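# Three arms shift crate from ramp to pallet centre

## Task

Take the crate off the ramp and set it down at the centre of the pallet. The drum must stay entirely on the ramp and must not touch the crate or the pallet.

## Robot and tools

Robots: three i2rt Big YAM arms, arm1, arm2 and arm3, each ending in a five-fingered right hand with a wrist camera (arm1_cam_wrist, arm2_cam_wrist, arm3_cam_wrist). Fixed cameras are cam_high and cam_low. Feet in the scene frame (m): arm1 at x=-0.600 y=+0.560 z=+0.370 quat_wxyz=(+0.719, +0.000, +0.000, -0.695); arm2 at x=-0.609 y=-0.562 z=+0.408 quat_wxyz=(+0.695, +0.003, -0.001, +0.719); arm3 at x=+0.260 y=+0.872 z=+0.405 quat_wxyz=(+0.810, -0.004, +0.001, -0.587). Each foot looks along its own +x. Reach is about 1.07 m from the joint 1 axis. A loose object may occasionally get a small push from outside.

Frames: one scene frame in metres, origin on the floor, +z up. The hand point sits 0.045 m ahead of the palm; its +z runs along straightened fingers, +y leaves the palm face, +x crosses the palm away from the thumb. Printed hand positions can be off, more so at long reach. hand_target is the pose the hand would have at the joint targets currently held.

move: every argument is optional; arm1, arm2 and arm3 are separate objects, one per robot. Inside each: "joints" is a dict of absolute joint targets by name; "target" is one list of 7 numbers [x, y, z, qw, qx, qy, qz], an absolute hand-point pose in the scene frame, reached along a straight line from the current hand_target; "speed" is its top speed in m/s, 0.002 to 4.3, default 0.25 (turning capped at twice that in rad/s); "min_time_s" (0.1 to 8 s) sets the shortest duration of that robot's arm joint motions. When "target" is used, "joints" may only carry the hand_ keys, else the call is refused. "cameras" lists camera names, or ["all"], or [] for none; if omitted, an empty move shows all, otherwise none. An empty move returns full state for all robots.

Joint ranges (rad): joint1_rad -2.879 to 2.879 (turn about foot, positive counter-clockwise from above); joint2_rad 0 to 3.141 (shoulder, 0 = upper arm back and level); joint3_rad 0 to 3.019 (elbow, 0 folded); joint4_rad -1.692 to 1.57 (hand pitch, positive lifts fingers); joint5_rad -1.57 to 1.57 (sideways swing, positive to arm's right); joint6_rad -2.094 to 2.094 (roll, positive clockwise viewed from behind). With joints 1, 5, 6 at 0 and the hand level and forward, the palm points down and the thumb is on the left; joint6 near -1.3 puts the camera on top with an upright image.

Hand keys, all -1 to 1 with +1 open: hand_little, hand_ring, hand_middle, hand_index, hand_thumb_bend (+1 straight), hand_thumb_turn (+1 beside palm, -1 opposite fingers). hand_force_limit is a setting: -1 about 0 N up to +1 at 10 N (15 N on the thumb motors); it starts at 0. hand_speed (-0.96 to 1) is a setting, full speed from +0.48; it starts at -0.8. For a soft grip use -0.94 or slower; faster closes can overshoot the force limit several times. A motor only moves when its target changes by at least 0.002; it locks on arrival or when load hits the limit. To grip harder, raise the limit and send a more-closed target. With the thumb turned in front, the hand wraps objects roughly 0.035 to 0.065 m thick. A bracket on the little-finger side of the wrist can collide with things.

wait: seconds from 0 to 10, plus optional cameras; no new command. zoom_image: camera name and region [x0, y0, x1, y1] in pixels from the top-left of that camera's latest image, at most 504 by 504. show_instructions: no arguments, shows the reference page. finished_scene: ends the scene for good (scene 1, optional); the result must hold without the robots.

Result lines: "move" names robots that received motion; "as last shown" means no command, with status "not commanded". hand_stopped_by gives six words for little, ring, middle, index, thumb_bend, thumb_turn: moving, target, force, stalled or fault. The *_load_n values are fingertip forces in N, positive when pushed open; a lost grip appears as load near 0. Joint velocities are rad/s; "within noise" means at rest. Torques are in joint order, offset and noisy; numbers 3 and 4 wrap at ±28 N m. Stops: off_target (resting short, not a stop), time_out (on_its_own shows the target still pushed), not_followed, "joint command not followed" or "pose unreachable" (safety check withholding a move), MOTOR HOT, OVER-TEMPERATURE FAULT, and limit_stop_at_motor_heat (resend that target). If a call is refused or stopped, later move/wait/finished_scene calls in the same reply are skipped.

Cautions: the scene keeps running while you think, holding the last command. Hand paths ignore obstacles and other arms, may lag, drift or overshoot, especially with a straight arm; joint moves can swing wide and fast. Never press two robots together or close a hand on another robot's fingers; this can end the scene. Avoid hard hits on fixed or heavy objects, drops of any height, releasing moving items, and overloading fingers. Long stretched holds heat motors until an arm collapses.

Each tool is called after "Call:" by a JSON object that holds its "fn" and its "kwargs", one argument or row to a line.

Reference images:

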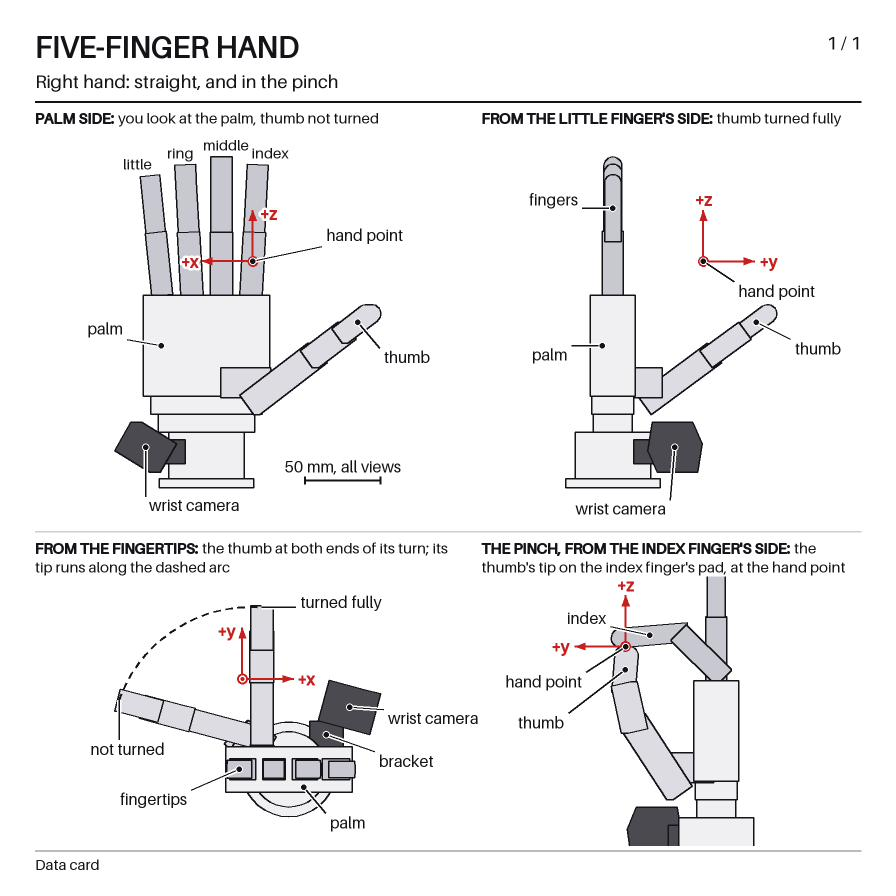

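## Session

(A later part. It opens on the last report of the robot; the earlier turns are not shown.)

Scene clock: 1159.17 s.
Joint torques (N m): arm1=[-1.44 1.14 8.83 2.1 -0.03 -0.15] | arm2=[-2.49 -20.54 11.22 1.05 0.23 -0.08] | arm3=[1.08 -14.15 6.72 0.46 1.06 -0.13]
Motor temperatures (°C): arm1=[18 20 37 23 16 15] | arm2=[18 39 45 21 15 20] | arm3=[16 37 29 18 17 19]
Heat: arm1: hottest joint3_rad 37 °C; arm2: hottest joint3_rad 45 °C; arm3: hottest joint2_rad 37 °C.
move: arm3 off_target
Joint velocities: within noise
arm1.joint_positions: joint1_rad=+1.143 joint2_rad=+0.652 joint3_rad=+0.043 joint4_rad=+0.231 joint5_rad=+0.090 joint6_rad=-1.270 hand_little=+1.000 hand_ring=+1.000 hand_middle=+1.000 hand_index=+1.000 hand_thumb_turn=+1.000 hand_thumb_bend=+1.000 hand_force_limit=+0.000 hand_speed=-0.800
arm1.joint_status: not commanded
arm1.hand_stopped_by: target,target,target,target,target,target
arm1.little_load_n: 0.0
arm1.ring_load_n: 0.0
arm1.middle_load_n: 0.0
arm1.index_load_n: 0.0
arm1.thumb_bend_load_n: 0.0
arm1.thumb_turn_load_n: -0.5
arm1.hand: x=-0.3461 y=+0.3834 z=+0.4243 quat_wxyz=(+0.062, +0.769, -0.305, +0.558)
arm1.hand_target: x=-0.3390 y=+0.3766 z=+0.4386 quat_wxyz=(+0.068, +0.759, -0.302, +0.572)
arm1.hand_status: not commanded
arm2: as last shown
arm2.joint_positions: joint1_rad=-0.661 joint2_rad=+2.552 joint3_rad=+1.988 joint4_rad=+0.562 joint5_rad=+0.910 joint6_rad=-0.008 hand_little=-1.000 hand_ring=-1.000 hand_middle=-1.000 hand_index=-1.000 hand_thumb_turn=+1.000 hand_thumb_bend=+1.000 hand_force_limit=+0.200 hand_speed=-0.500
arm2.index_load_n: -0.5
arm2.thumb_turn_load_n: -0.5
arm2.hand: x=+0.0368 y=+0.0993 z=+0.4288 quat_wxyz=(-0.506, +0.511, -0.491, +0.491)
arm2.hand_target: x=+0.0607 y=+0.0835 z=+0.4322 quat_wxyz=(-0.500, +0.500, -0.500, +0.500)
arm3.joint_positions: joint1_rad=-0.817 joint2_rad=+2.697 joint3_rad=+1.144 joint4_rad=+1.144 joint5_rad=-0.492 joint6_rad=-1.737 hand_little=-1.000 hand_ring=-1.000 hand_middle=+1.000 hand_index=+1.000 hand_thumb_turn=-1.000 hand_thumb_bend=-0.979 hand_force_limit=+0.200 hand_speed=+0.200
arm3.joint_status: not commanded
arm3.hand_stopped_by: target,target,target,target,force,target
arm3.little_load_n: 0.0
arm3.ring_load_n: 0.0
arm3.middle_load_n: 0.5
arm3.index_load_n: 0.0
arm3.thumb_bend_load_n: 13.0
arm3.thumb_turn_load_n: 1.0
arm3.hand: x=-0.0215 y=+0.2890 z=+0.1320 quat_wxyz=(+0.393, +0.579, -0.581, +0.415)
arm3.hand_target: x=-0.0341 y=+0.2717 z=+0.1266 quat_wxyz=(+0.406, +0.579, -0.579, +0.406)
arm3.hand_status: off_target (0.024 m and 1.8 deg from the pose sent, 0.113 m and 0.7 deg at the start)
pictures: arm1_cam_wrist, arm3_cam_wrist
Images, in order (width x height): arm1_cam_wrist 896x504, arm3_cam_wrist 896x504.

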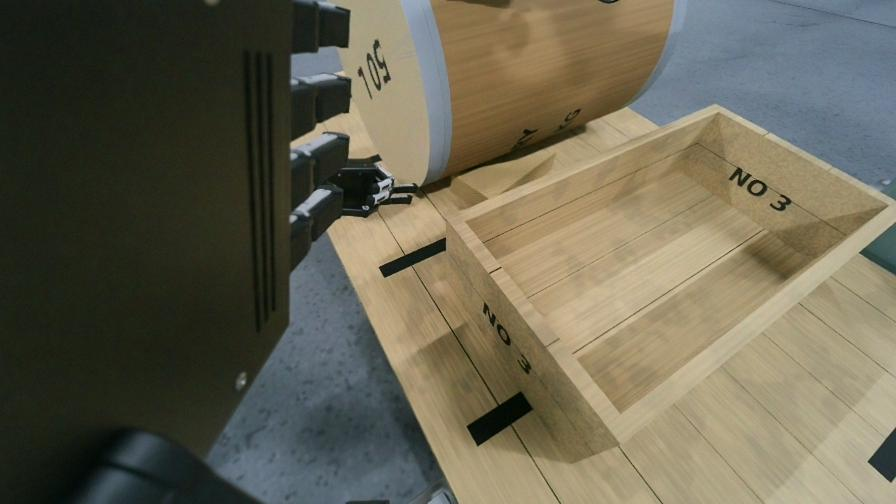

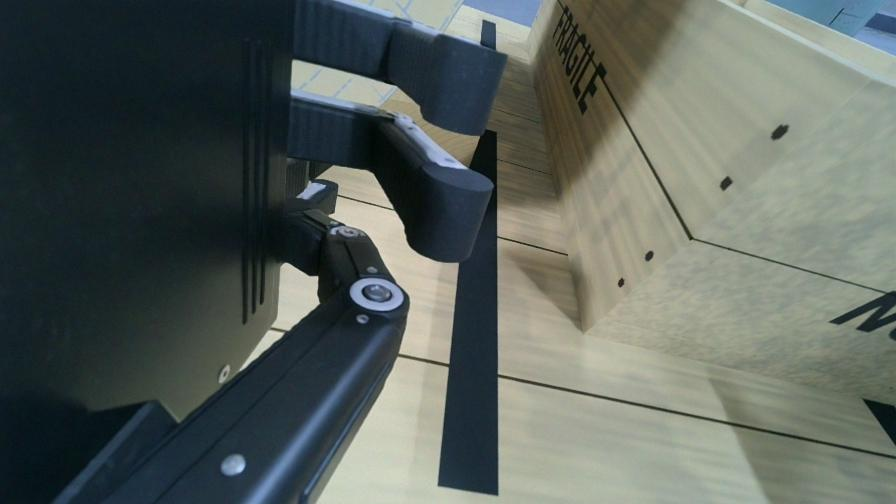

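Call:
{"fn": "move", "kwargs": {
  "arm3": {"target": [-0.05, 0.33, 0.15, 0.4062, 0.5785, -0.5785, 0.4062], "speed": 0.15}
}}

Call:
{"fn": "move", "kwargs": {
  "arm2": {"target": [0.11, 0.075, 0.44, 0.5, -0.5, 0.5, -0.5], "speed": 0.06},
  "cameras": ["arm3_cam_wrist", "arm1_cam_wrist", "cam_high", "cam_low", "arm2_cam_wrist"]
}}

Scene clock: 1182.43 s.
Joint torques (N m): arm1=[-1.55 1.38 8.72 2.04 0 -0.15] | arm2=[-2.26 -20.6 11.14 1.03 0.23 -0.07] | arm3=[0.15 -16.15 0.79 2.41 -0.26 -0.07]
Motor temperatures (°C): arm1=[18 20 37 23 16 15] | arm2=[18 46 42 21 15 20] | arm3=[16 33 30 18 17 19]
Heat: arm1: hottest joint3_rad 37 °C; arm2: hottest joint2_rad 46 °C; arm3: hottest joint2_rad 33 °C.
move: arm3 off_target
Joint velocities: within noise
arm1, arm2: as last shown
arm1.thumb_turn_load_n: 0.0
arm2.joint_positions: joint1_rad=-0.663 joint2_rad=+2.552 joint3_rad=+1.990 joint4_rad=+0.562 joint5_rad=+0.910 joint6_rad=-0.008 hand_little=-1.000 hand_ring=-1.000 hand_middle=-1.000 hand_index=-1.000 hand_thumb_turn=+1.000 hand_thumb_bend=+1.000 hand_force_limit=+0.200 hand_speed=-0.500
arm2.thumb_turn_load_n: 0.0
arm2.hand: x=+0.0385 y=+0.0980 z=+0.4294 quat_wxyz=(-0.506, +0.510, -0.492, +0.492)
arm3.joint_positions: joint1_rad=-0.899 joint2_rad=+2.666 joint3_rad=+1.060 joint4_rad=+1.166 joint5_rad=-0.550 joint6_rad=-1.781 hand_little=-1.000 hand_ring=-1.000 hand_middle=+1.000 hand_index=+1.000 hand_thumb_turn=-1.000 hand_thumb_bend=-0.979 hand_force_limit=+0.200 hand_speed=+0.200
arm3.joint_status: not commanded
arm3.hand_stopped_by: target,target,target,target,force,target
arm3.little_load_n: 0.0
arm3.ring_load_n: 0.0
arm3.middle_load_n: 0.0
arm3.index_load_n: 0.0
arm3.thumb_bend_load_n: 13.0
arm3.thumb_turn_load_n: 1.0
arm3.hand: x=-0.0437 y=+0.3315 z=+0.1395 quat_wxyz=(+0.394, +0.579, -0.587, +0.407)
arm3.hand_target: x=-0.0499 y=+0.3300 z=+0.1498 quat_wxyz=(+0.406, +0.579, -0.579, +0.406)
arm3.hand_status: off_target (0.012 m and 1.7 deg from the pose sent, 0.053 m and 1.8 deg at the start)
pictures: none

Scene clock: 1184.00 s.
Joint torques (N m): arm1=[-1.85 1.08 8.85 2.04 -0.01 -0.14] | arm2=[-1.14 -18.49 12.82 1.09 0.14 -0.07] | arm3=[0.21 -16.15 0.81 2.43 -0.25 -0.12]
Motor temperatures (°C): arm1=[18 20 37 23 16 15] | arm2=[18 46 43 21 15 20] | arm3=[16 33 29 18 17 19]
Heat: arm1: hottest joint3_rad 37 °C; arm2: hottest joint2_rad 46 °C; arm3: hottest joint2_rad 33 °C.
move: arm2 off_target
Joint velocities: within noise
arm1, arm3: as last shown
arm2.joint_positions: joint1_rad=-0.733 joint2_rad=+2.563 joint3_rad=+2.102 joint4_rad=+0.487 joint5_rad=+0.856 joint6_rad=-0.007 hand_little=-1.000 hand_ring=-1.000 hand_middle=-1.000 hand_index=-1.000 hand_thumb_turn=+1.000 hand_thumb_bend=+1.000 hand_force_limit=+0.200 hand_speed=-0.500
arm2.joint_status: not commanded
arm2.hand_stopped_by: target,target,target,target,target,target
arm2.little_load_n: 0.5
arm2.ring_load_n: 0.0
arm2.middle_load_n: 0.0
arm2.index_load_n: 0.0
arm2.thumb_bend_load_n: 0.0
arm2.thumb_turn_load_n: 0.0
arm2.hand: x=+0.0961 y=+0.0784 z=+0.4656 quat_wxyz=(-0.512, +0.496, -0.497, +0.495)
arm2.hand_target: x=+0.1079 y=+0.0729 z=+0.4405 quat_wxyz=(-0.501, +0.500, -0.500, +0.500)
arm2.hand_status: off_target (0.029 m and 1.6 deg from the pose sent, 0.076 m and 1.9 deg at the start)
pictures: arm1_cam_wrist, arm2_cam_wrist, arm3_cam_wrist, cam_high, cam_low
Images, in order (width x height): arm1_cam_wrist 896x504, arm2_cam_wrist 896x504, arm3_cam_wrist 896x504, cam_high 896x504, cam_low 896x504.

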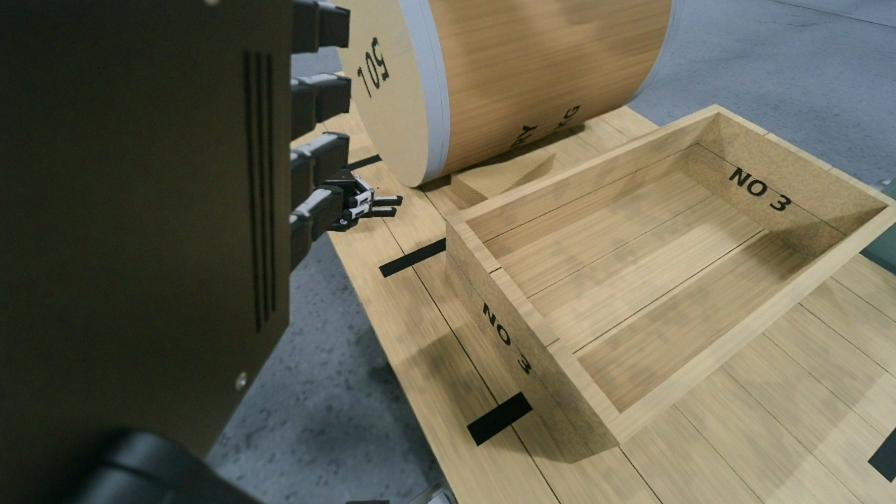

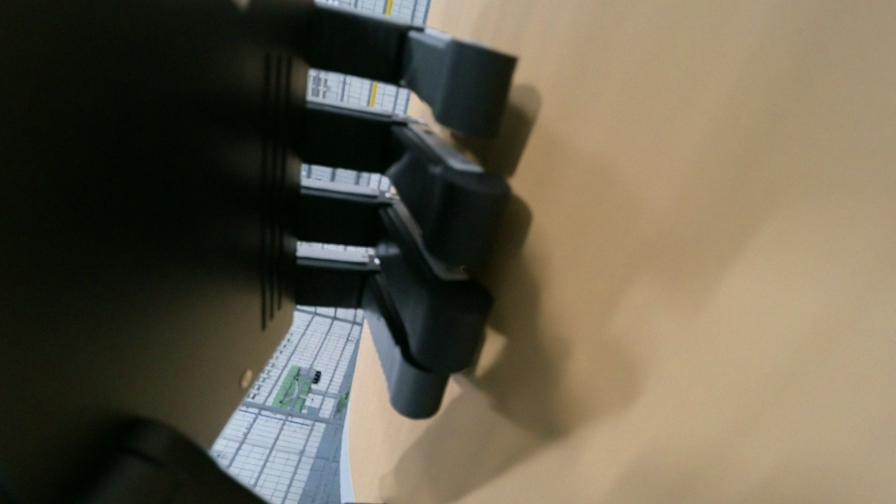

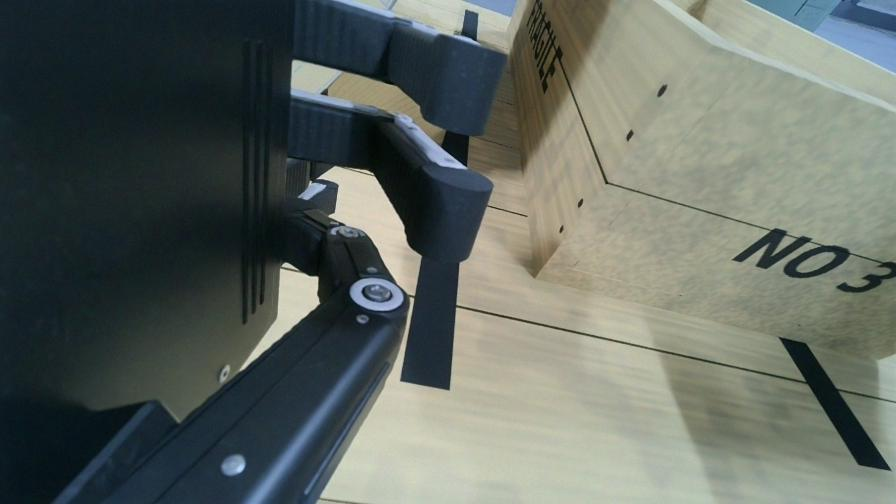

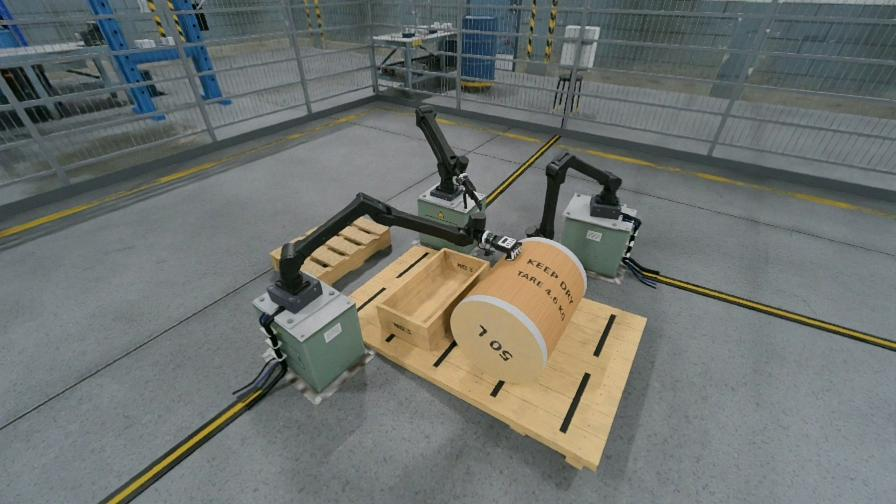

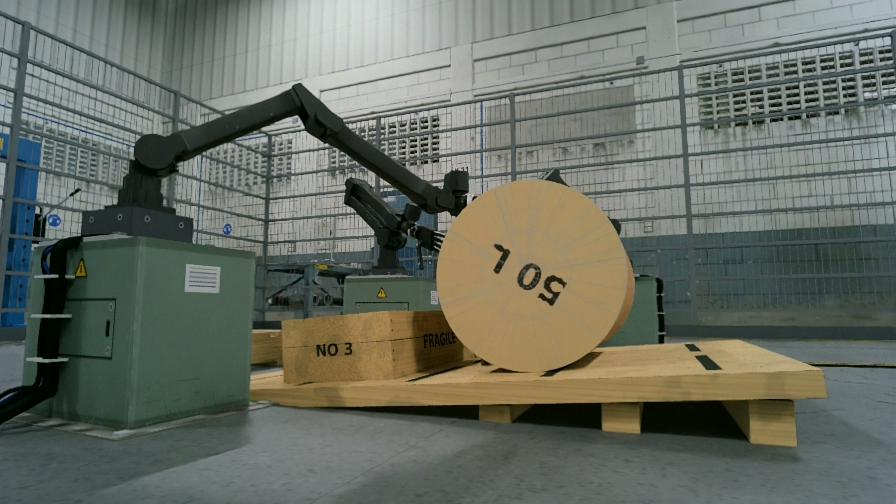

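Call:
{"fn": "move", "kwargs": {
  "arm1": {"target": [-0.24, 0.14, 0.36, 0.5, -0.5, 0.5, -0.5], "speed": 0.3, "joints": {"hand_little": -1, "hand_ring": -1, "hand_middle": -1, "hand_index": -1, "hand_speed": 0, "hand_force_limit": 0.2}},
  "cameras": ["cam_high", "cam_low", "arm1_cam_wrist"]
}}

Scene clock: 1206.10 s.
Joint torques (N m): arm1=[-1.96 -12.22 5.23 1.63 0.11 0.12] | arm2=[-1.14 -18.37 12.86 0.9 0.16 -0.06] | arm3=[0.21 -16.09 0.8 2.41 -0.25 -0.12]
Motor temperatures (°C): arm1=[18 21 37 23 16 15] | arm2=[18 42 46 21 15 20] | arm3=[16 34 27 18 17 19]
Heat: arm1: hottest joint3_rad 37 °C; arm2: hottest joint3_rad 46 °C; arm3: hottest joint2_rad 34 °C.
move: arm1 off_target
Joint velocities: within noise
arm1.joint_positions: joint1_rad=+0.330 joint2_rad=+2.130 joint3_rad=+0.868 joint4_rad=+1.221 joint5_rad=-1.220 joint6_rad=-0.012 hand_little=-1.000 hand_ring=-1.000 hand_middle=-1.000 hand_index=-1.000 hand_thumb_turn=+1.000 hand_thumb_bend=+1.000 hand_force_limit=+0.200 hand_speed=+0.000
arm1.joint_status: all done
arm1.hand_stopped_by: target,target,target,target,target,target
arm1.little_load_n: 0.5
arm1.ring_load_n: 0.0
arm1.middle_load_n: 0.0
arm1.index_load_n: 0.0
arm1.thumb_bend_load_n: 0.0
arm1.thumb_turn_load_n: 0.0
arm1.hand: x=-0.2398 y=+0.1554 z=+0.3560 quat_wxyz=(-0.507, +0.500, -0.507, +0.486)
arm1.hand_target: x=-0.2403 y=+0.1404 z=+0.3601 quat_wxyz=(-0.500, +0.500, -0.500, +0.500)
arm1.hand_status: off_target (0.016 m and 1.9 deg from the pose sent, 0.273 m and 76.6 deg at the start)
arm2, arm3: as last shown
arm2.little_load_n: 0.0
arm2.middle_load_n: -0.5
arm2.thumb_turn_load_n: 0.5
arm2.hand: x=+0.0960 y=+0.0784 z=+0.4655 quat_wxyz=(-0.512, +0.496, -0.497, +0.495)
arm2.hand_target: x=+0.1078 y=+0.0729 z=+0.4404 quat_wxyz=(-0.500, +0.500, -0.500, +0.500)
pictures: arm1_cam_wrist, cam_high, cam_low
Images, in order (width x height): arm1_cam_wrist 896x504, cam_high 896x504, cam_low 896x504.

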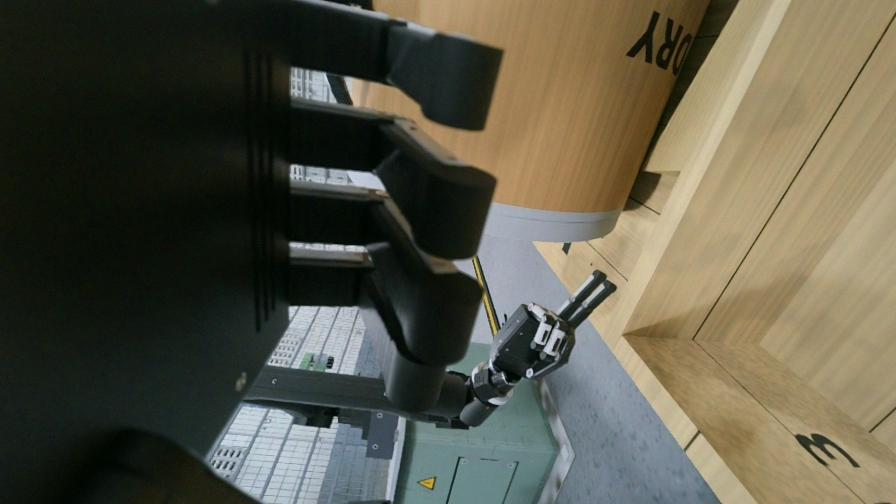

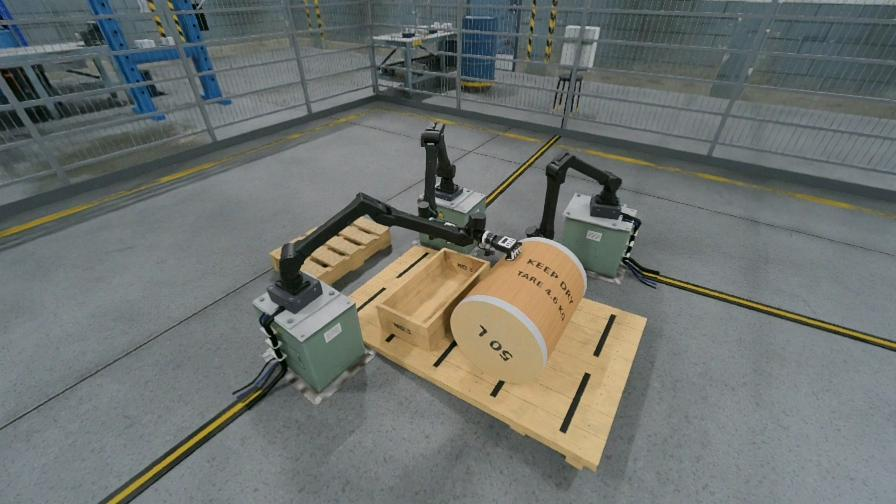

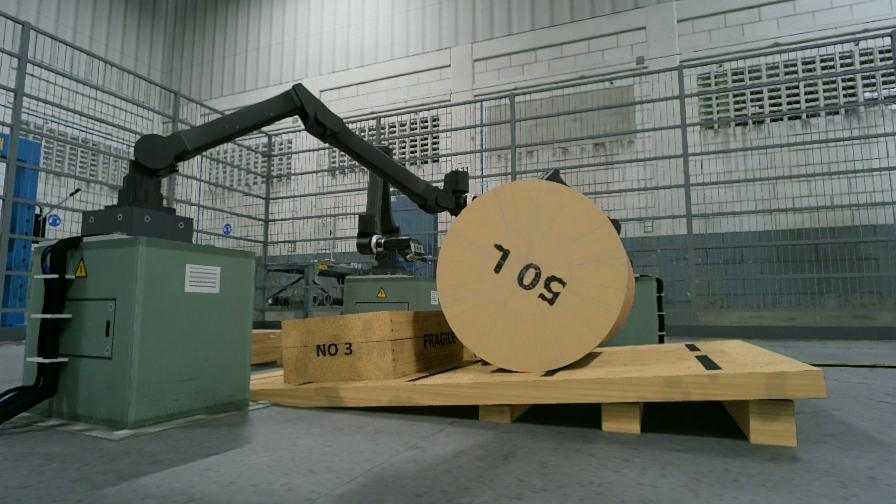

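Call:
{"fn": "move", "kwargs": {
  "arm1": {"target": [-0.16, 0.01, 0.27, 0.5, -0.5, 0.5, -0.5], "speed": 0.2}
}}

Call:
{"fn": "move", "kwargs": {
  "arm1": {"target": [-0.09, 0.005, 0.235, 0.5, -0.5, 0.5, -0.5], "speed": 0.1},
  "cameras": ["cam_high", "cam_low", "arm1_cam_wrist"]
}}

Scene clock: 1216.23 s.
Joint torques (N m): arm1=[-0.26 -16.85 6.74 0.42 0.02 0.06] | arm2=[-1.08 -18.43 12.88 0.9 0.16 -0.07] | arm3=[0.15 -16.15 0.81 2.4 -0.25 -0.12]
Motor temperatures (°C): arm1=[18 21 35 22 16 15] | arm2=[18 41 47 21 15 20] | arm3=[16 34 26 19 17 19]
Heat: arm1: hottest joint3_rad 35 °C; arm2: hottest joint3_rad 47 °C; arm3: hottest joint2_rad 34 °C.
move: arm1 off_target
Joint velocities: within noise
arm1.joint_positions: joint1_rad=+0.357 joint2_rad=+2.515 joint3_rad=+1.431 joint4_rad=+1.075 joint5_rad=-1.170 joint6_rad=-0.009 hand_little=-1.000 hand_ring=-1.000 hand_middle=-1.000 hand_index=-1.000 hand_thumb_turn=+1.000 hand_thumb_bend=+1.000 hand_force_limit=+0.200 hand_speed=+0.000
arm1.joint_status: not commanded
arm1.hand_stopped_by: target,target,target,target,target,target
arm1.little_load_n: 0.0
arm1.ring_load_n: 0.0
arm1.middle_load_n: 0.0
arm1.index_load_n: 0.0
arm1.thumb_bend_load_n: 0.0
arm1.thumb_turn_load_n: 0.0
arm1.hand: x=-0.1692 y=+0.0150 z=+0.2674 quat_wxyz=(-0.497, +0.498, -0.504, +0.501)
arm1.hand_target: x=-0.1601 y=+0.0104 z=+0.2702 quat_wxyz=(-0.500, +0.500, -0.500, +0.500)
arm1.hand_status: off_target (0.011 m and 0.6 deg from the pose sent, 0.187 m and 1.9 deg at the start)
arm2, arm3: as last shown
arm2.middle_load_n: 0.0
arm2.thumb_turn_load_n: 0.0
arm3.ring_load_n: 0.5
pictures: none

Scene clock: 1217.73 s.
Joint torques (N m): arm1=[-0.32 -18.02 7.31 0.38 0.11 0.03] | arm2=[-1.14 -18.37 12.86 0.88 0.16 -0.06] | arm3=[0.26 -16.15 0.8 2.41 -0.25 -0.12]
Motor temperatures (°C): arm1=[18 22 35 22 16 15] | arm2=[18 41 47 21 15 20] | arm3=[16 34 26 19 17 19]
Heat: arm1: hottest joint3_rad 35 °C; arm2: hottest joint3_rad 47 °C; arm3: hottest joint2_rad 34 °C.
move: arm1 off_target
Joint velocities: within noise
arm1.joint_positions: joint1_rad=+0.453 joint2_rad=+2.639 joint3_rad=+1.606 joint4_rad=+1.023 joint5_rad=-1.078 joint6_rad=-0.009 hand_little=-1.000 hand_ring=-1.000 hand_middle=-1.000 hand_index=-1.000 hand_thumb_turn=+1.000 hand_thumb_bend=+1.000 hand_force_limit=+0.200 hand_speed=+0.000
arm1.joint_status: not commanded
arm1.hand_stopped_by: target,target,target,target,target,target
arm1.little_load_n: 0.0
arm1.ring_load_n: 0.0
arm1.middle_load_n: 0.0
arm1.index_load_n: 0.0
arm1.thumb_bend_load_n: 0.0
arm1.thumb_turn_load_n: 0.0
arm1.hand: x=-0.0990 y=+0.0104 z=+0.2325 quat_wxyz=(-0.498, +0.500, -0.503, +0.500)
arm1.hand_target: x=-0.0904 y=+0.0053 z=+0.2352 quat_wxyz=(-0.500, +0.500, -0.500, +0.500)
arm1.hand_status: off_target (0.011 m and 0.4 deg from the pose sent, 0.086 m and 0.6 deg at the start)
arm2, arm3: as last shown
arm2.middle_load_n: 0.5
arm3.ring_load_n: 0.0
arm3.thumb_bend_load_n: 13.5
pictures: arm1_cam_wrist, cam_high, cam_low
Images, in order (width x height): arm1_cam_wrist 896x504, cam_high 896x504, cam_low 896x504.

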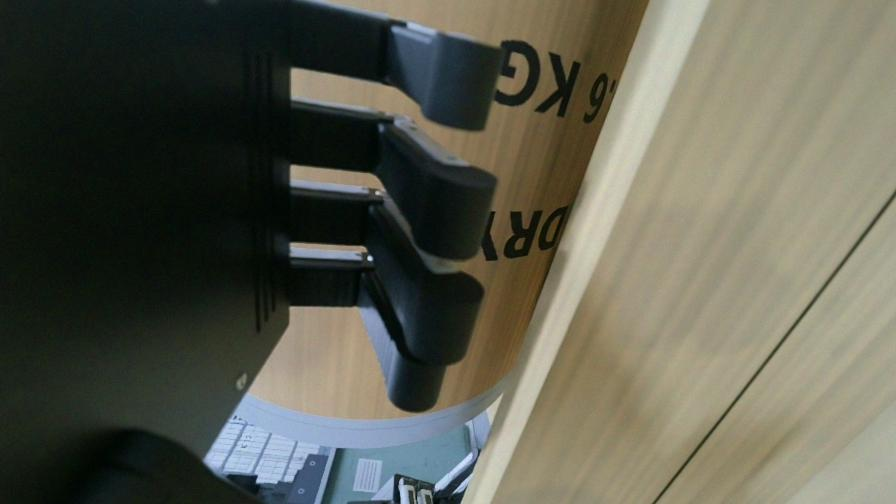

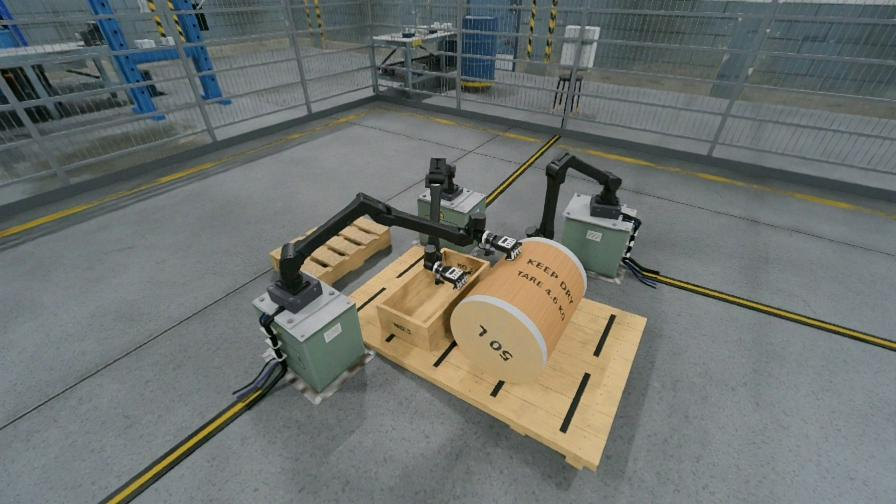

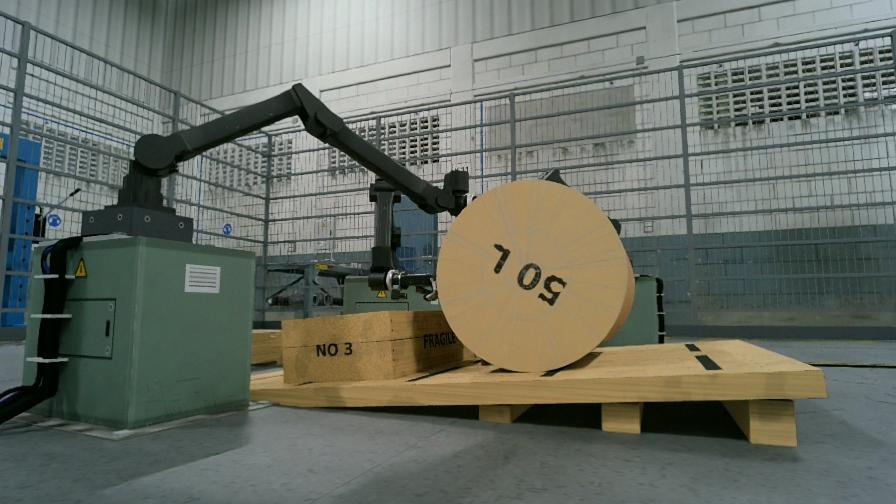

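Call:
{"fn": "move", "kwargs": {
  "arm1": {"target": [-0.035, -0.015, 0.25, 0.5, -0.5, 0.5, -0.5], "speed": 0.08}
}}

Call:
{"fn": "move", "kwargs": {
  "arm2": {"target": [0.04, 0.0, 0.56, 0.5, -0.5, 0.5, -0.5], "speed": 0.15},
  "cameras": ["cam_high", "cam_low", "arm1_cam_wrist"]
}}

Scene clock: 1226.30 s.
Joint torques (N m): arm1=[0.03 -19.02 8.49 0.53 0.1 0.03] | arm2=[-1.03 -18.37 12.86 0.88 0.16 -0.06] | arm3=[0.21 -16.15 0.8 2.41 -0.25 -0.12]
Motor temperatures (°C): arm1=[18 23 35 22 16 15] | arm2=[18 41 47 21 15 20] | arm3=[16 34 25 19 17 19]
Heat: arm1: hottest joint3_rad 35 °C; arm2: hottest joint3_rad 47 °C; arm3: hottest joint2_rad 34 °C.
move: arm1 off_target
Joint velocities: within noise
arm1.joint_positions: joint1_rad=+0.508 joint2_rad=+2.677 joint3_rad=+1.769 joint4_rad=+0.892 joint5_rad=-1.023 joint6_rad=-0.008 hand_little=-1.000 hand_ring=-1.000 hand_middle=-1.000 hand_index=-1.000 hand_thumb_turn=+1.000 hand_thumb_bend=+1.000 hand_force_limit=+0.200 hand_speed=+0.000
arm1.joint_status: not commanded
arm1.hand_stopped_by: target,target,target,target,target,target
arm1.little_load_n: 0.0
arm1.ring_load_n: 0.0
arm1.middle_load_n: 0.0
arm1.index_load_n: 0.0
arm1.thumb_bend_load_n: 0.0
arm1.thumb_turn_load_n: -0.5
arm1.hand: x=-0.0451 y=-0.0092 z=+0.2448 quat_wxyz=(-0.498, +0.499, -0.505, +0.498)
arm1.hand_target: x=-0.0355 y=-0.0145 z=+0.2502 quat_wxyz=(-0.500, +0.500, -0.500, +0.500)
arm1.hand_status: off_target (0.013 m and 0.7 deg from the pose sent, 0.071 m and 0.4 deg at the start)
arm2, arm3: as last shown
arm2.middle_load_n: 0.0
arm2.index_load_n: 0.5
arm3.thumb_bend_load_n: 13.0
pictures: none

Scene clock: 1228.23 s.
Joint torques (N m): arm1=[-0.44 -18.96 8.47 0.42 0.11 0.04] | arm2=[-0.15 -19.49 8.34 2.03 0.16 -0.13] | arm3=[0.21 -16.15 0.81 2.41 -0.25 -0.12]
Motor temperatures (°C): arm1=[18 23 35 22 16 15] | arm2=[18 41 47 21 15 20] | arm3=[16 34 25 19 17 19]
Heat: arm1: hottest joint3_rad 35 °C; arm2: hottest joint3_rad 47 °C; arm3: hottest joint2_rad 34 °C.
move: arm2 done
Joint velocities: within noise
arm1, arm3: as last shown
arm1.little_load_n: 0.5
arm1.middle_load_n: 0.5
arm1.thumb_turn_load_n: 0.0
arm2.joint_positions: joint1_rad=-0.739 joint2_rad=+2.190 joint3_rad=+1.665 joint4_rad=+0.511 joint5_rad=+0.864 joint6_rad=+0.000 hand_little=-1.000 hand_ring=-1.000 hand_middle=-1.000 hand_index=-1.000 hand_thumb_turn=+1.000 hand_thumb_bend=+1.000 hand_force_limit=+0.200 hand_speed=-0.500
arm2.joint_status: not commanded
arm2.hand_stopped_by: target,target,target,target,target,target
arm2.little_load_n: 0.0
arm2.ring_load_n: 0.0
arm2.middle_load_n: 0.0
arm2.index_load_n: 0.0
arm2.thumb_bend_load_n: 0.0
arm2.thumb_turn_load_n: -0.5
arm2.hand: x=+0.0401 y=+0.0019 z=+0.5535 quat_wxyz=(-0.496, +0.505, -0.501, +0.498)
arm2.hand_target: x=+0.0400 y=+0.0001 z=+0.5600 quat_wxyz=(-0.500, +0.500, -0.500, +0.500)
arm2.hand_status: done (0.007 m and 0.8 deg from the pose sent, 0.135 m and 1.6 deg at the start)
arm3.middle_load_n: 0.5
pictures: arm1_cam_wrist, cam_high, cam_low
Images, in order (width x height): arm1_cam_wrist 896x504, cam_high 896x504, cam_low 896x504.

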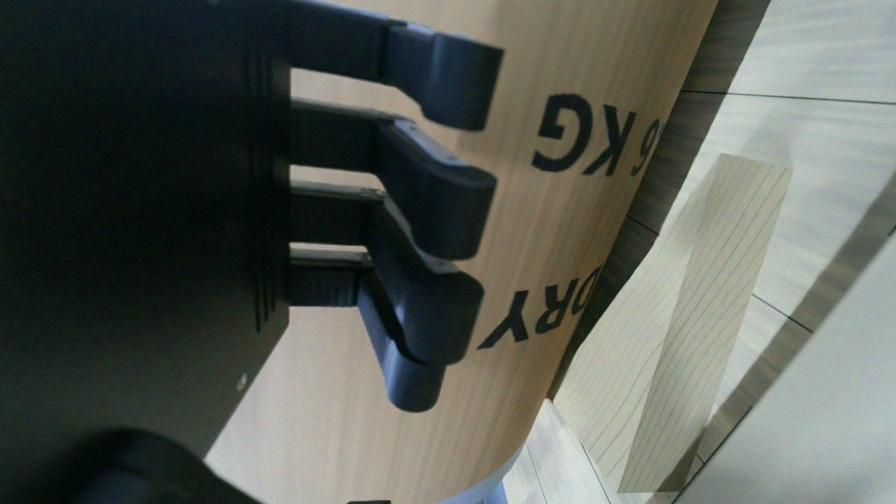

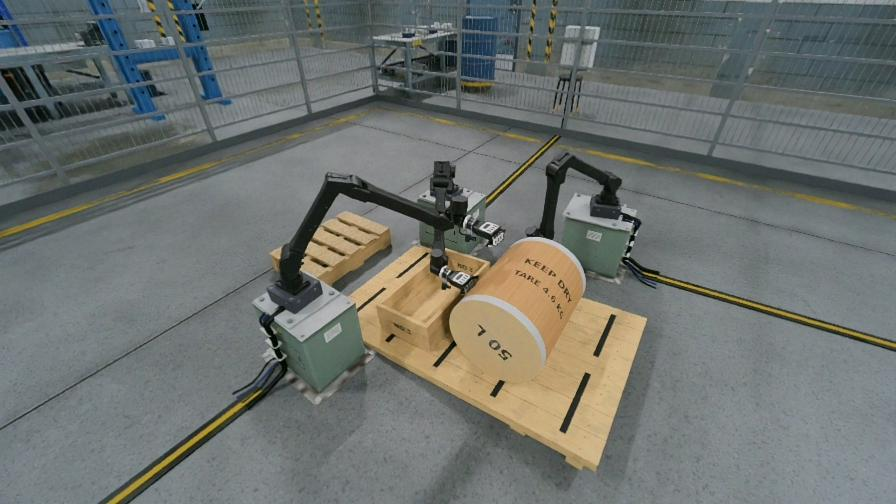

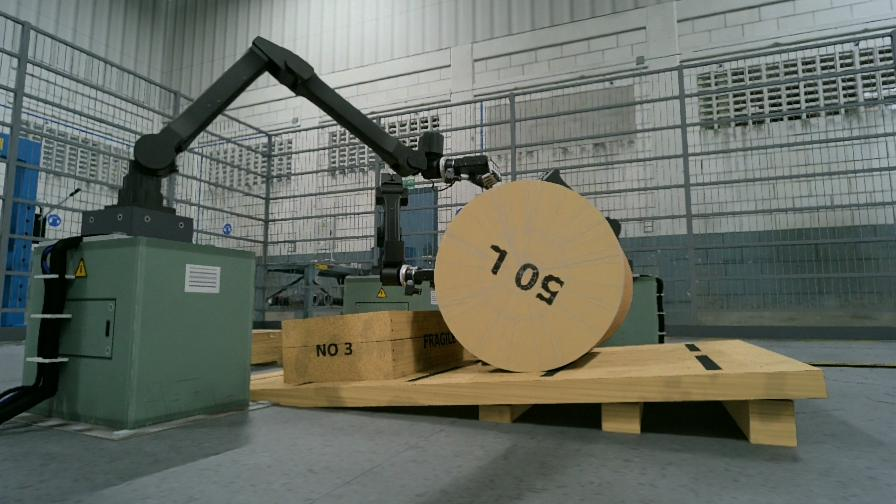

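Call:
{"fn": "move", "kwargs": {
  "arm1": {"target": [0.0, -0.025, 0.275, 0.5, -0.5, 0.5, -0.5], "speed": 0.06}
}}

Call:
{"fn": "move", "kwargs": {
  "arm1": {"target": [0.05, -0.025, 0.32, 0.5, -0.5, 0.5, -0.5], "speed": 0.06},
  "cameras": ["cam_high", "cam_low", "arm1_cam_wrist", "arm3_cam_wrist"]
}}

Scene clock: 1240.43 s.
Joint torques (N m): arm1=[-0.32 -19.37 9.25 0.55 0.09 0.07] | arm2=[-0.26 -19.49 8.35 2.04 0.16 -0.14] | arm3=[0.26 -16.15 0.81 2.43 -0.25 -0.12]
Motor temperatures (°C): arm1=[18 25 36 22 16 15] | arm2=[18 42 46 21 15 20] | arm3=[16 34 24 19 16 19]
Heat: arm1: hottest joint3_rad 36 °C; arm2: hottest joint3_rad 46 °C; arm3: hottest joint2_rad 34 °C.
move: arm1 off_target
Joint velocities: within noise
arm1.joint_positions: joint1_rad=+0.537 joint2_rad=+2.678 joint3_rad=+1.861 joint4_rad=+0.797 joint5_rad=-0.989 joint6_rad=-0.008 hand_little=-1.000 hand_ring=-1.000 hand_middle=-1.000 hand_index=-1.000 hand_thumb_turn=+1.000 hand_thumb_bend=+1.000 hand_force_limit=+0.200 hand_speed=+0.000
arm1.joint_status: not commanded
arm1.hand_stopped_by: target,target,target,target,target,target
arm1.little_load_n: 0.0
arm1.ring_load_n: 0.0
arm1.middle_load_n: 0.0
arm1.index_load_n: 0.0
arm1.thumb_bend_load_n: 0.0
arm1.thumb_turn_load_n: 0.0
arm1.hand: x=-0.0135 y=-0.0217 z=+0.2666 quat_wxyz=(-0.497, +0.498, -0.508, +0.497)
arm1.hand_target: x=-0.0006 y=-0.0244 z=+0.2754 quat_wxyz=(-0.500, +0.500, -0.500, +0.500)
arm1.hand_status: off_target (0.016 m and 1.0 deg from the pose sent, 0.056 m and 0.7 deg at the start)
arm2, arm3: as last shown
arm3.middle_load_n: 0.0
pictures: none

Scene clock: 1242.47 s.
Joint torques (N m): arm1=[1.32 -21.54 10.28 0.43 0.29 -0.04] | arm2=[-0.21 -19.37 8.36 2.04 0.16 -0.15] | arm3=[0.21 -16.15 0.8 2.41 -0.25 -0.12]
Motor temperatures (°C): arm1=[18 25 36 22 16 15] | arm2=[18 42 46 21 15 20] | arm3=[16 34 24 19 16 19]
Heat: arm1: hottest joint3_rad 36 °C; arm2: hottest joint3_rad 46 °C; arm3: hottest joint2_rad 34 °C.
move: arm1 off_target
Joint velocities: within noise
arm1.joint_positions: joint1_rad=+0.572 joint2_rad=+2.665 joint3_rad=+1.945 joint4_rad=+0.682 joint5_rad=-0.940 joint6_rad=+0.002 hand_little=-1.000 hand_ring=-1.000 hand_middle=-1.000 hand_index=-1.000 hand_thumb_turn=+1.000 hand_thumb_bend=+1.000 hand_force_limit=+0.200 hand_speed=+0.000
arm1.joint_status: not commanded
arm1.hand_stopped_by: target,target,target,target,target,target
arm1.little_load_n: 0.0
arm1.ring_load_n: 0.0
arm1.middle_load_n: 0.0
arm1.index_load_n: -1.0
arm1.thumb_bend_load_n: 0.0
arm1.thumb_turn_load_n: -0.5
arm1.hand: x=+0.0213 y=-0.0281 z=+0.2945 quat_wxyz=(-0.497, +0.491, -0.520, +0.491)
arm1.hand_target: x=+0.0483 y=-0.0230 z=+0.3207 quat_wxyz=(-0.500, +0.500, -0.500, +0.500)
arm1.hand_status: off_target (0.039 m and 2.7 deg from the pose sent, 0.083 m and 1.0 deg at the start)
arm2: as last shown
arm3.joint_positions: joint1_rad=-0.899 joint2_rad=+2.666 joint3_rad=+1.060 joint4_rad=+1.166 joint5_rad=-0.550 joint6_rad=-1.781 hand_little=-1.000 hand_ring=-1.000 hand_middle=+1.000 hand_index=+1.000 hand_thumb_turn=-1.000 hand_thumb_bend=-0.979 hand_force_limit=+0.200 hand_speed=+0.200
arm3.joint_status: not commanded
arm3.hand_stopped_by: target,target,target,target,force,target
arm3.little_load_n: 0.0
arm3.ring_load_n: 0.0
arm3.middle_load_n: 0.0
arm3.index_load_n: 0.0
arm3.thumb_bend_load_n: 13.0
arm3.thumb_turn_load_n: 1.0
arm3.hand: x=-0.0437 y=+0.3315 z=+0.1395 quat_wxyz=(+0.394, +0.579, -0.587, +0.407)
arm3.hand_target: x=-0.0499 y=+0.3300 z=+0.1498 quat_wxyz=(+0.406, +0.579, -0.579, +0.406)
arm3.hand_status: not commanded
pictures: arm1_cam_wrist, arm3_cam_wrist, cam_high, cam_low
Images, in order (width x height): arm1_cam_wrist 896x504, arm3_cam_wrist 896x504, cam_high 896x504, cam_low 896x504.

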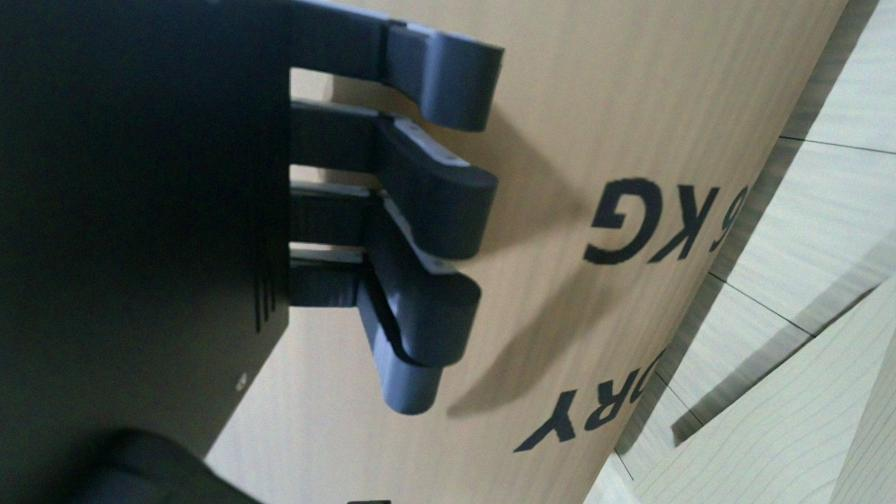

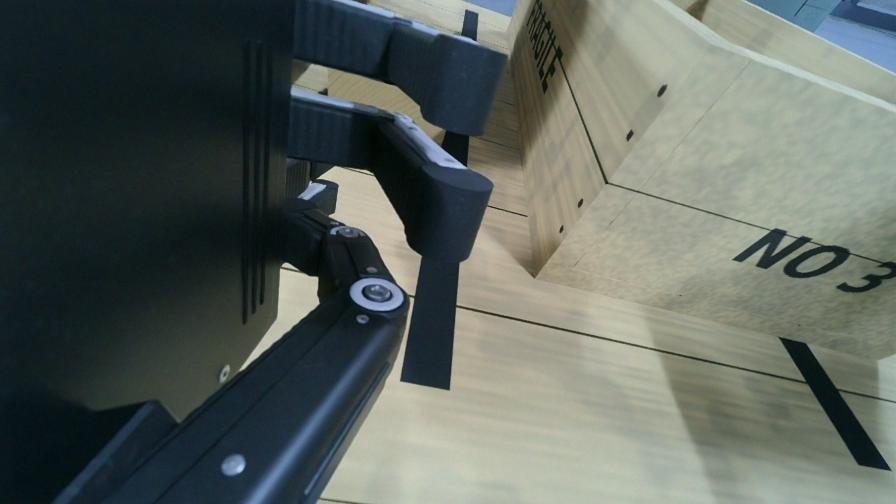

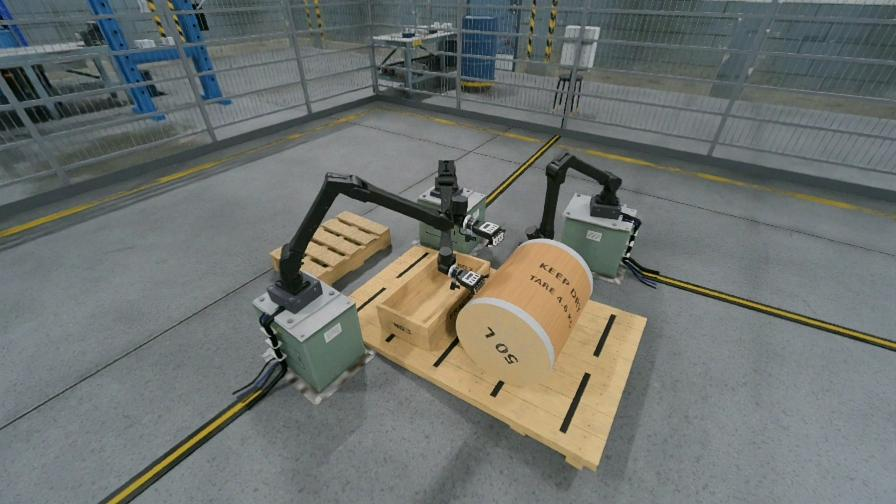

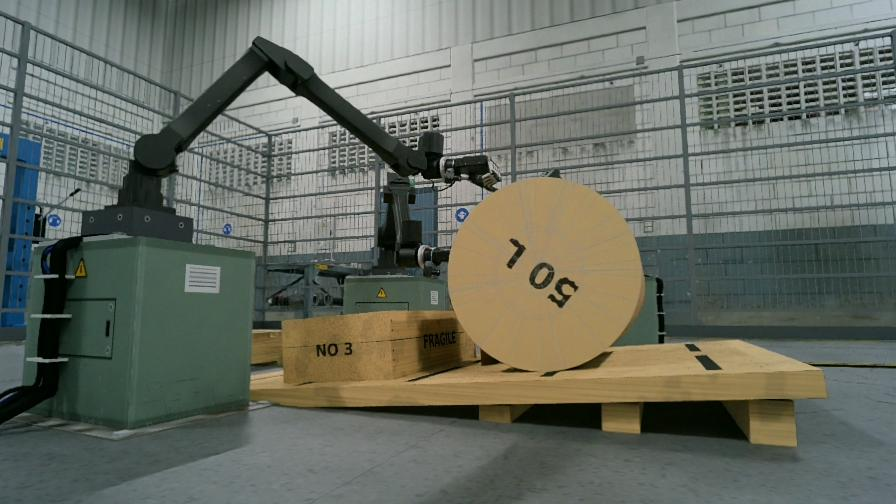

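Call:
{"fn": "move", "kwargs": {
  "arm1": {"target": [0.085, 0.0, 0.355, 0.5, -0.5, 0.5, -0.5], "speed": 0.06},
  "arm3": {"target": [-0.035, 0.29, 0.125, 0.4062, 0.5785, -0.5785, 0.4062], "speed": 0.1},
  "cameras": ["cam_high", "cam_low", "arm1_cam_wrist", "arm3_cam_wrist"]
}}

Scene clock: 1248.90 s.
Joint torques (N m): arm1=[2.32 -23.12 9.26 0.61 -0.05 -0.06] | arm2=[-0.32 -19.37 8.35 2.03 0.16 -0.14] | arm3=[1.96 -14.8 2.62 1.22 0 0.11]
Motor temperatures (°C): arm1=[18 26 36 22 16 15] | arm2=[18 42 45 21 15 20] | arm3=[16 34 24 19 16 19]
Heat: arm1: hottest joint3_rad 36 °C; arm2: hottest joint3_rad 45 °C; arm3: hottest joint2_rad 34 °C.
move: arm1 off_target; arm3 off_target
Joint velocities: within noise
arm1.joint_positions: joint1_rad=+0.620 joint2_rad=+2.615 joint3_rad=+1.945 joint4_rad=+0.638 joint5_rad=-0.877 joint6_rad=+0.003 hand_little=-1.000 hand_ring=-1.000 hand_middle=-1.000 hand_index=-1.000 hand_thumb_turn=+1.000 hand_thumb_bend=+1.000 hand_force_limit=+0.200 hand_speed=+0.000
arm1.joint_status: not commanded
arm1.hand_stopped_by: target,target,target,target,target,target
arm1.little_load_n: 0.0
arm1.ring_load_n: 0.0
arm1.middle_load_n: 0.0
arm1.index_load_n: -1.5
arm1.thumb_bend_load_n: 0.0
arm1.thumb_turn_load_n: -0.5
arm1.hand: x=+0.0547 y=-0.0149 z=+0.3279 quat_wxyz=(-0.493, +0.488, -0.522, +0.497)
arm1.hand_target: x=+0.0833 y=+0.0014 z=+0.3553 quat_wxyz=(-0.500, +0.500, -0.500, +0.500)
arm1.hand_status: off_target (0.043 m and 3.0 deg from the pose sent, 0.092 m and 2.7 deg at the start)
arm2: as last shown
arm2.thumb_turn_load_n: 0.0
arm3.joint_positions: joint1_rad=-0.847 joint2_rad=+2.705 joint3_rad=+1.158 joint4_rad=+1.164 joint5_rad=-0.487 joint6_rad=-1.769 hand_little=-1.000 hand_ring=-1.000 hand_middle=+1.000 hand_index=+1.000 hand_thumb_turn=-1.000 hand_thumb_bend=-0.979 hand_force_limit=+0.200 hand_speed=+0.200
arm3.joint_status: not commanded
arm3.hand_stopped_by: target,target,target,target,force,target
arm3.little_load_n: 0.0
arm3.ring_load_n: 0.0
arm3.middle_load_n: 0.0
arm3.index_load_n: 0.0
arm3.thumb_bend_load_n: 13.0
arm3.thumb_turn_load_n: 1.0
arm3.hand: x=-0.0440 y=+0.2920 z=+0.1373 quat_wxyz=(+0.417, +0.577, -0.574, +0.404)
arm3.hand_target: x=-0.0349 y=+0.2904 z=+0.1254 quat_wxyz=(+0.406, +0.579, -0.579, +0.406)
arm3.hand_status: off_target (0.015 m and 1.4 deg from the pose sent, 0.045 m and 1.7 deg at the start)
pictures: arm1_cam_wrist, arm3_cam_wrist, cam_high, cam_low
Images, in order (width x height): arm1_cam_wrist 896x504, arm3_cam_wrist 896x504, cam_high 896x504, cam_low 896x504.

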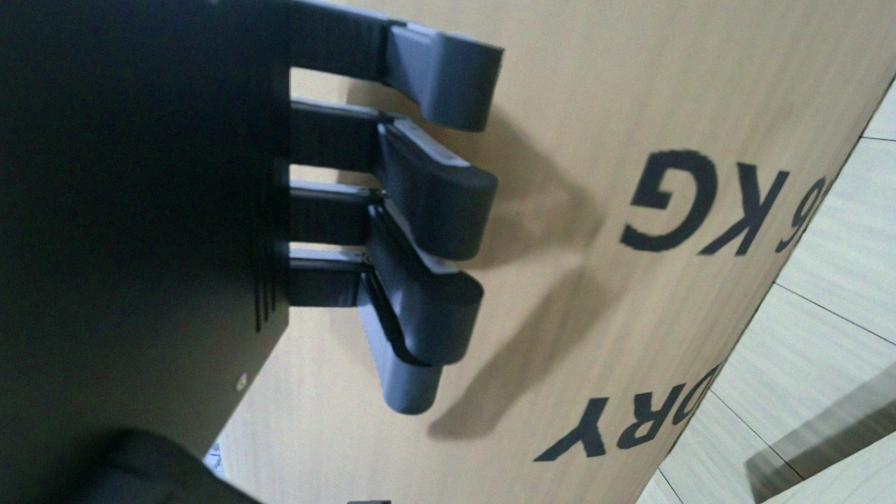

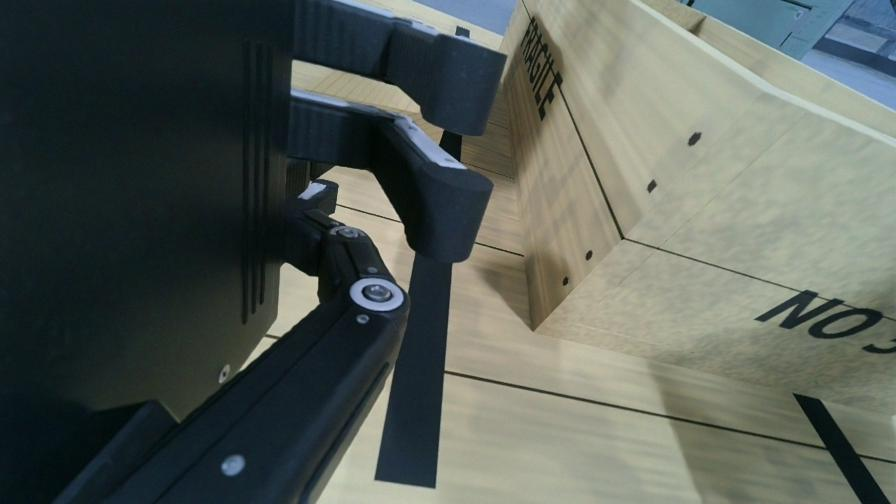

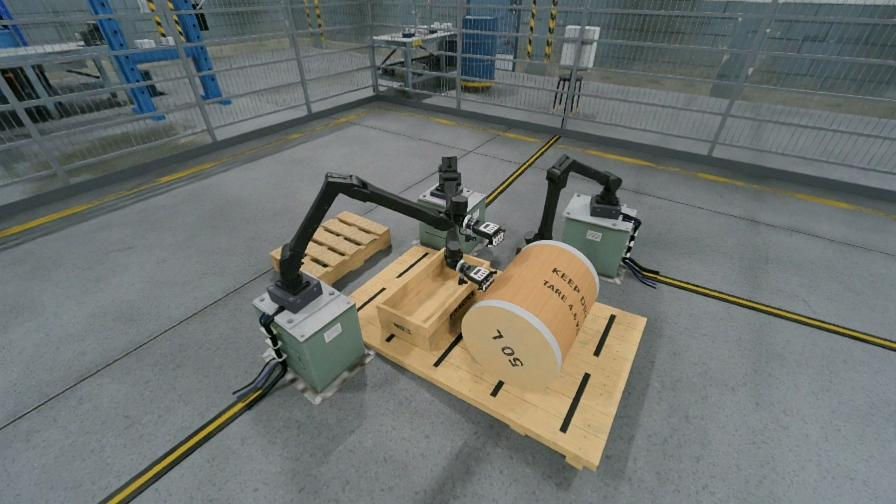

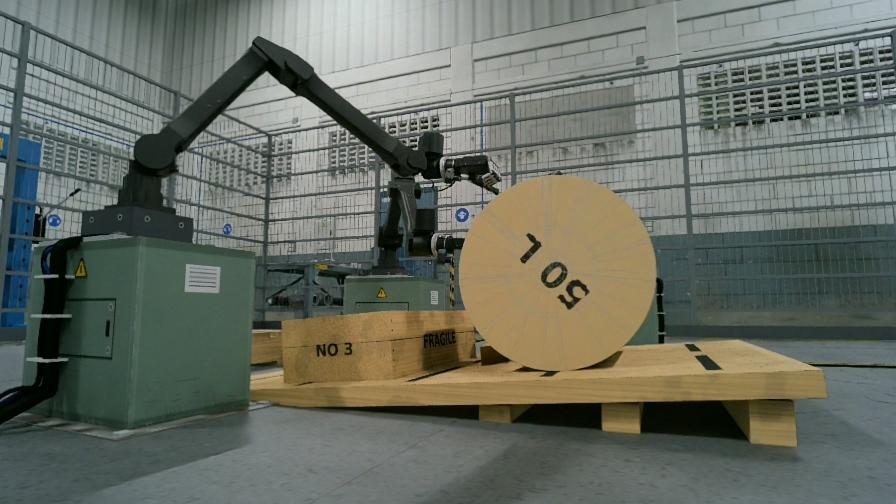

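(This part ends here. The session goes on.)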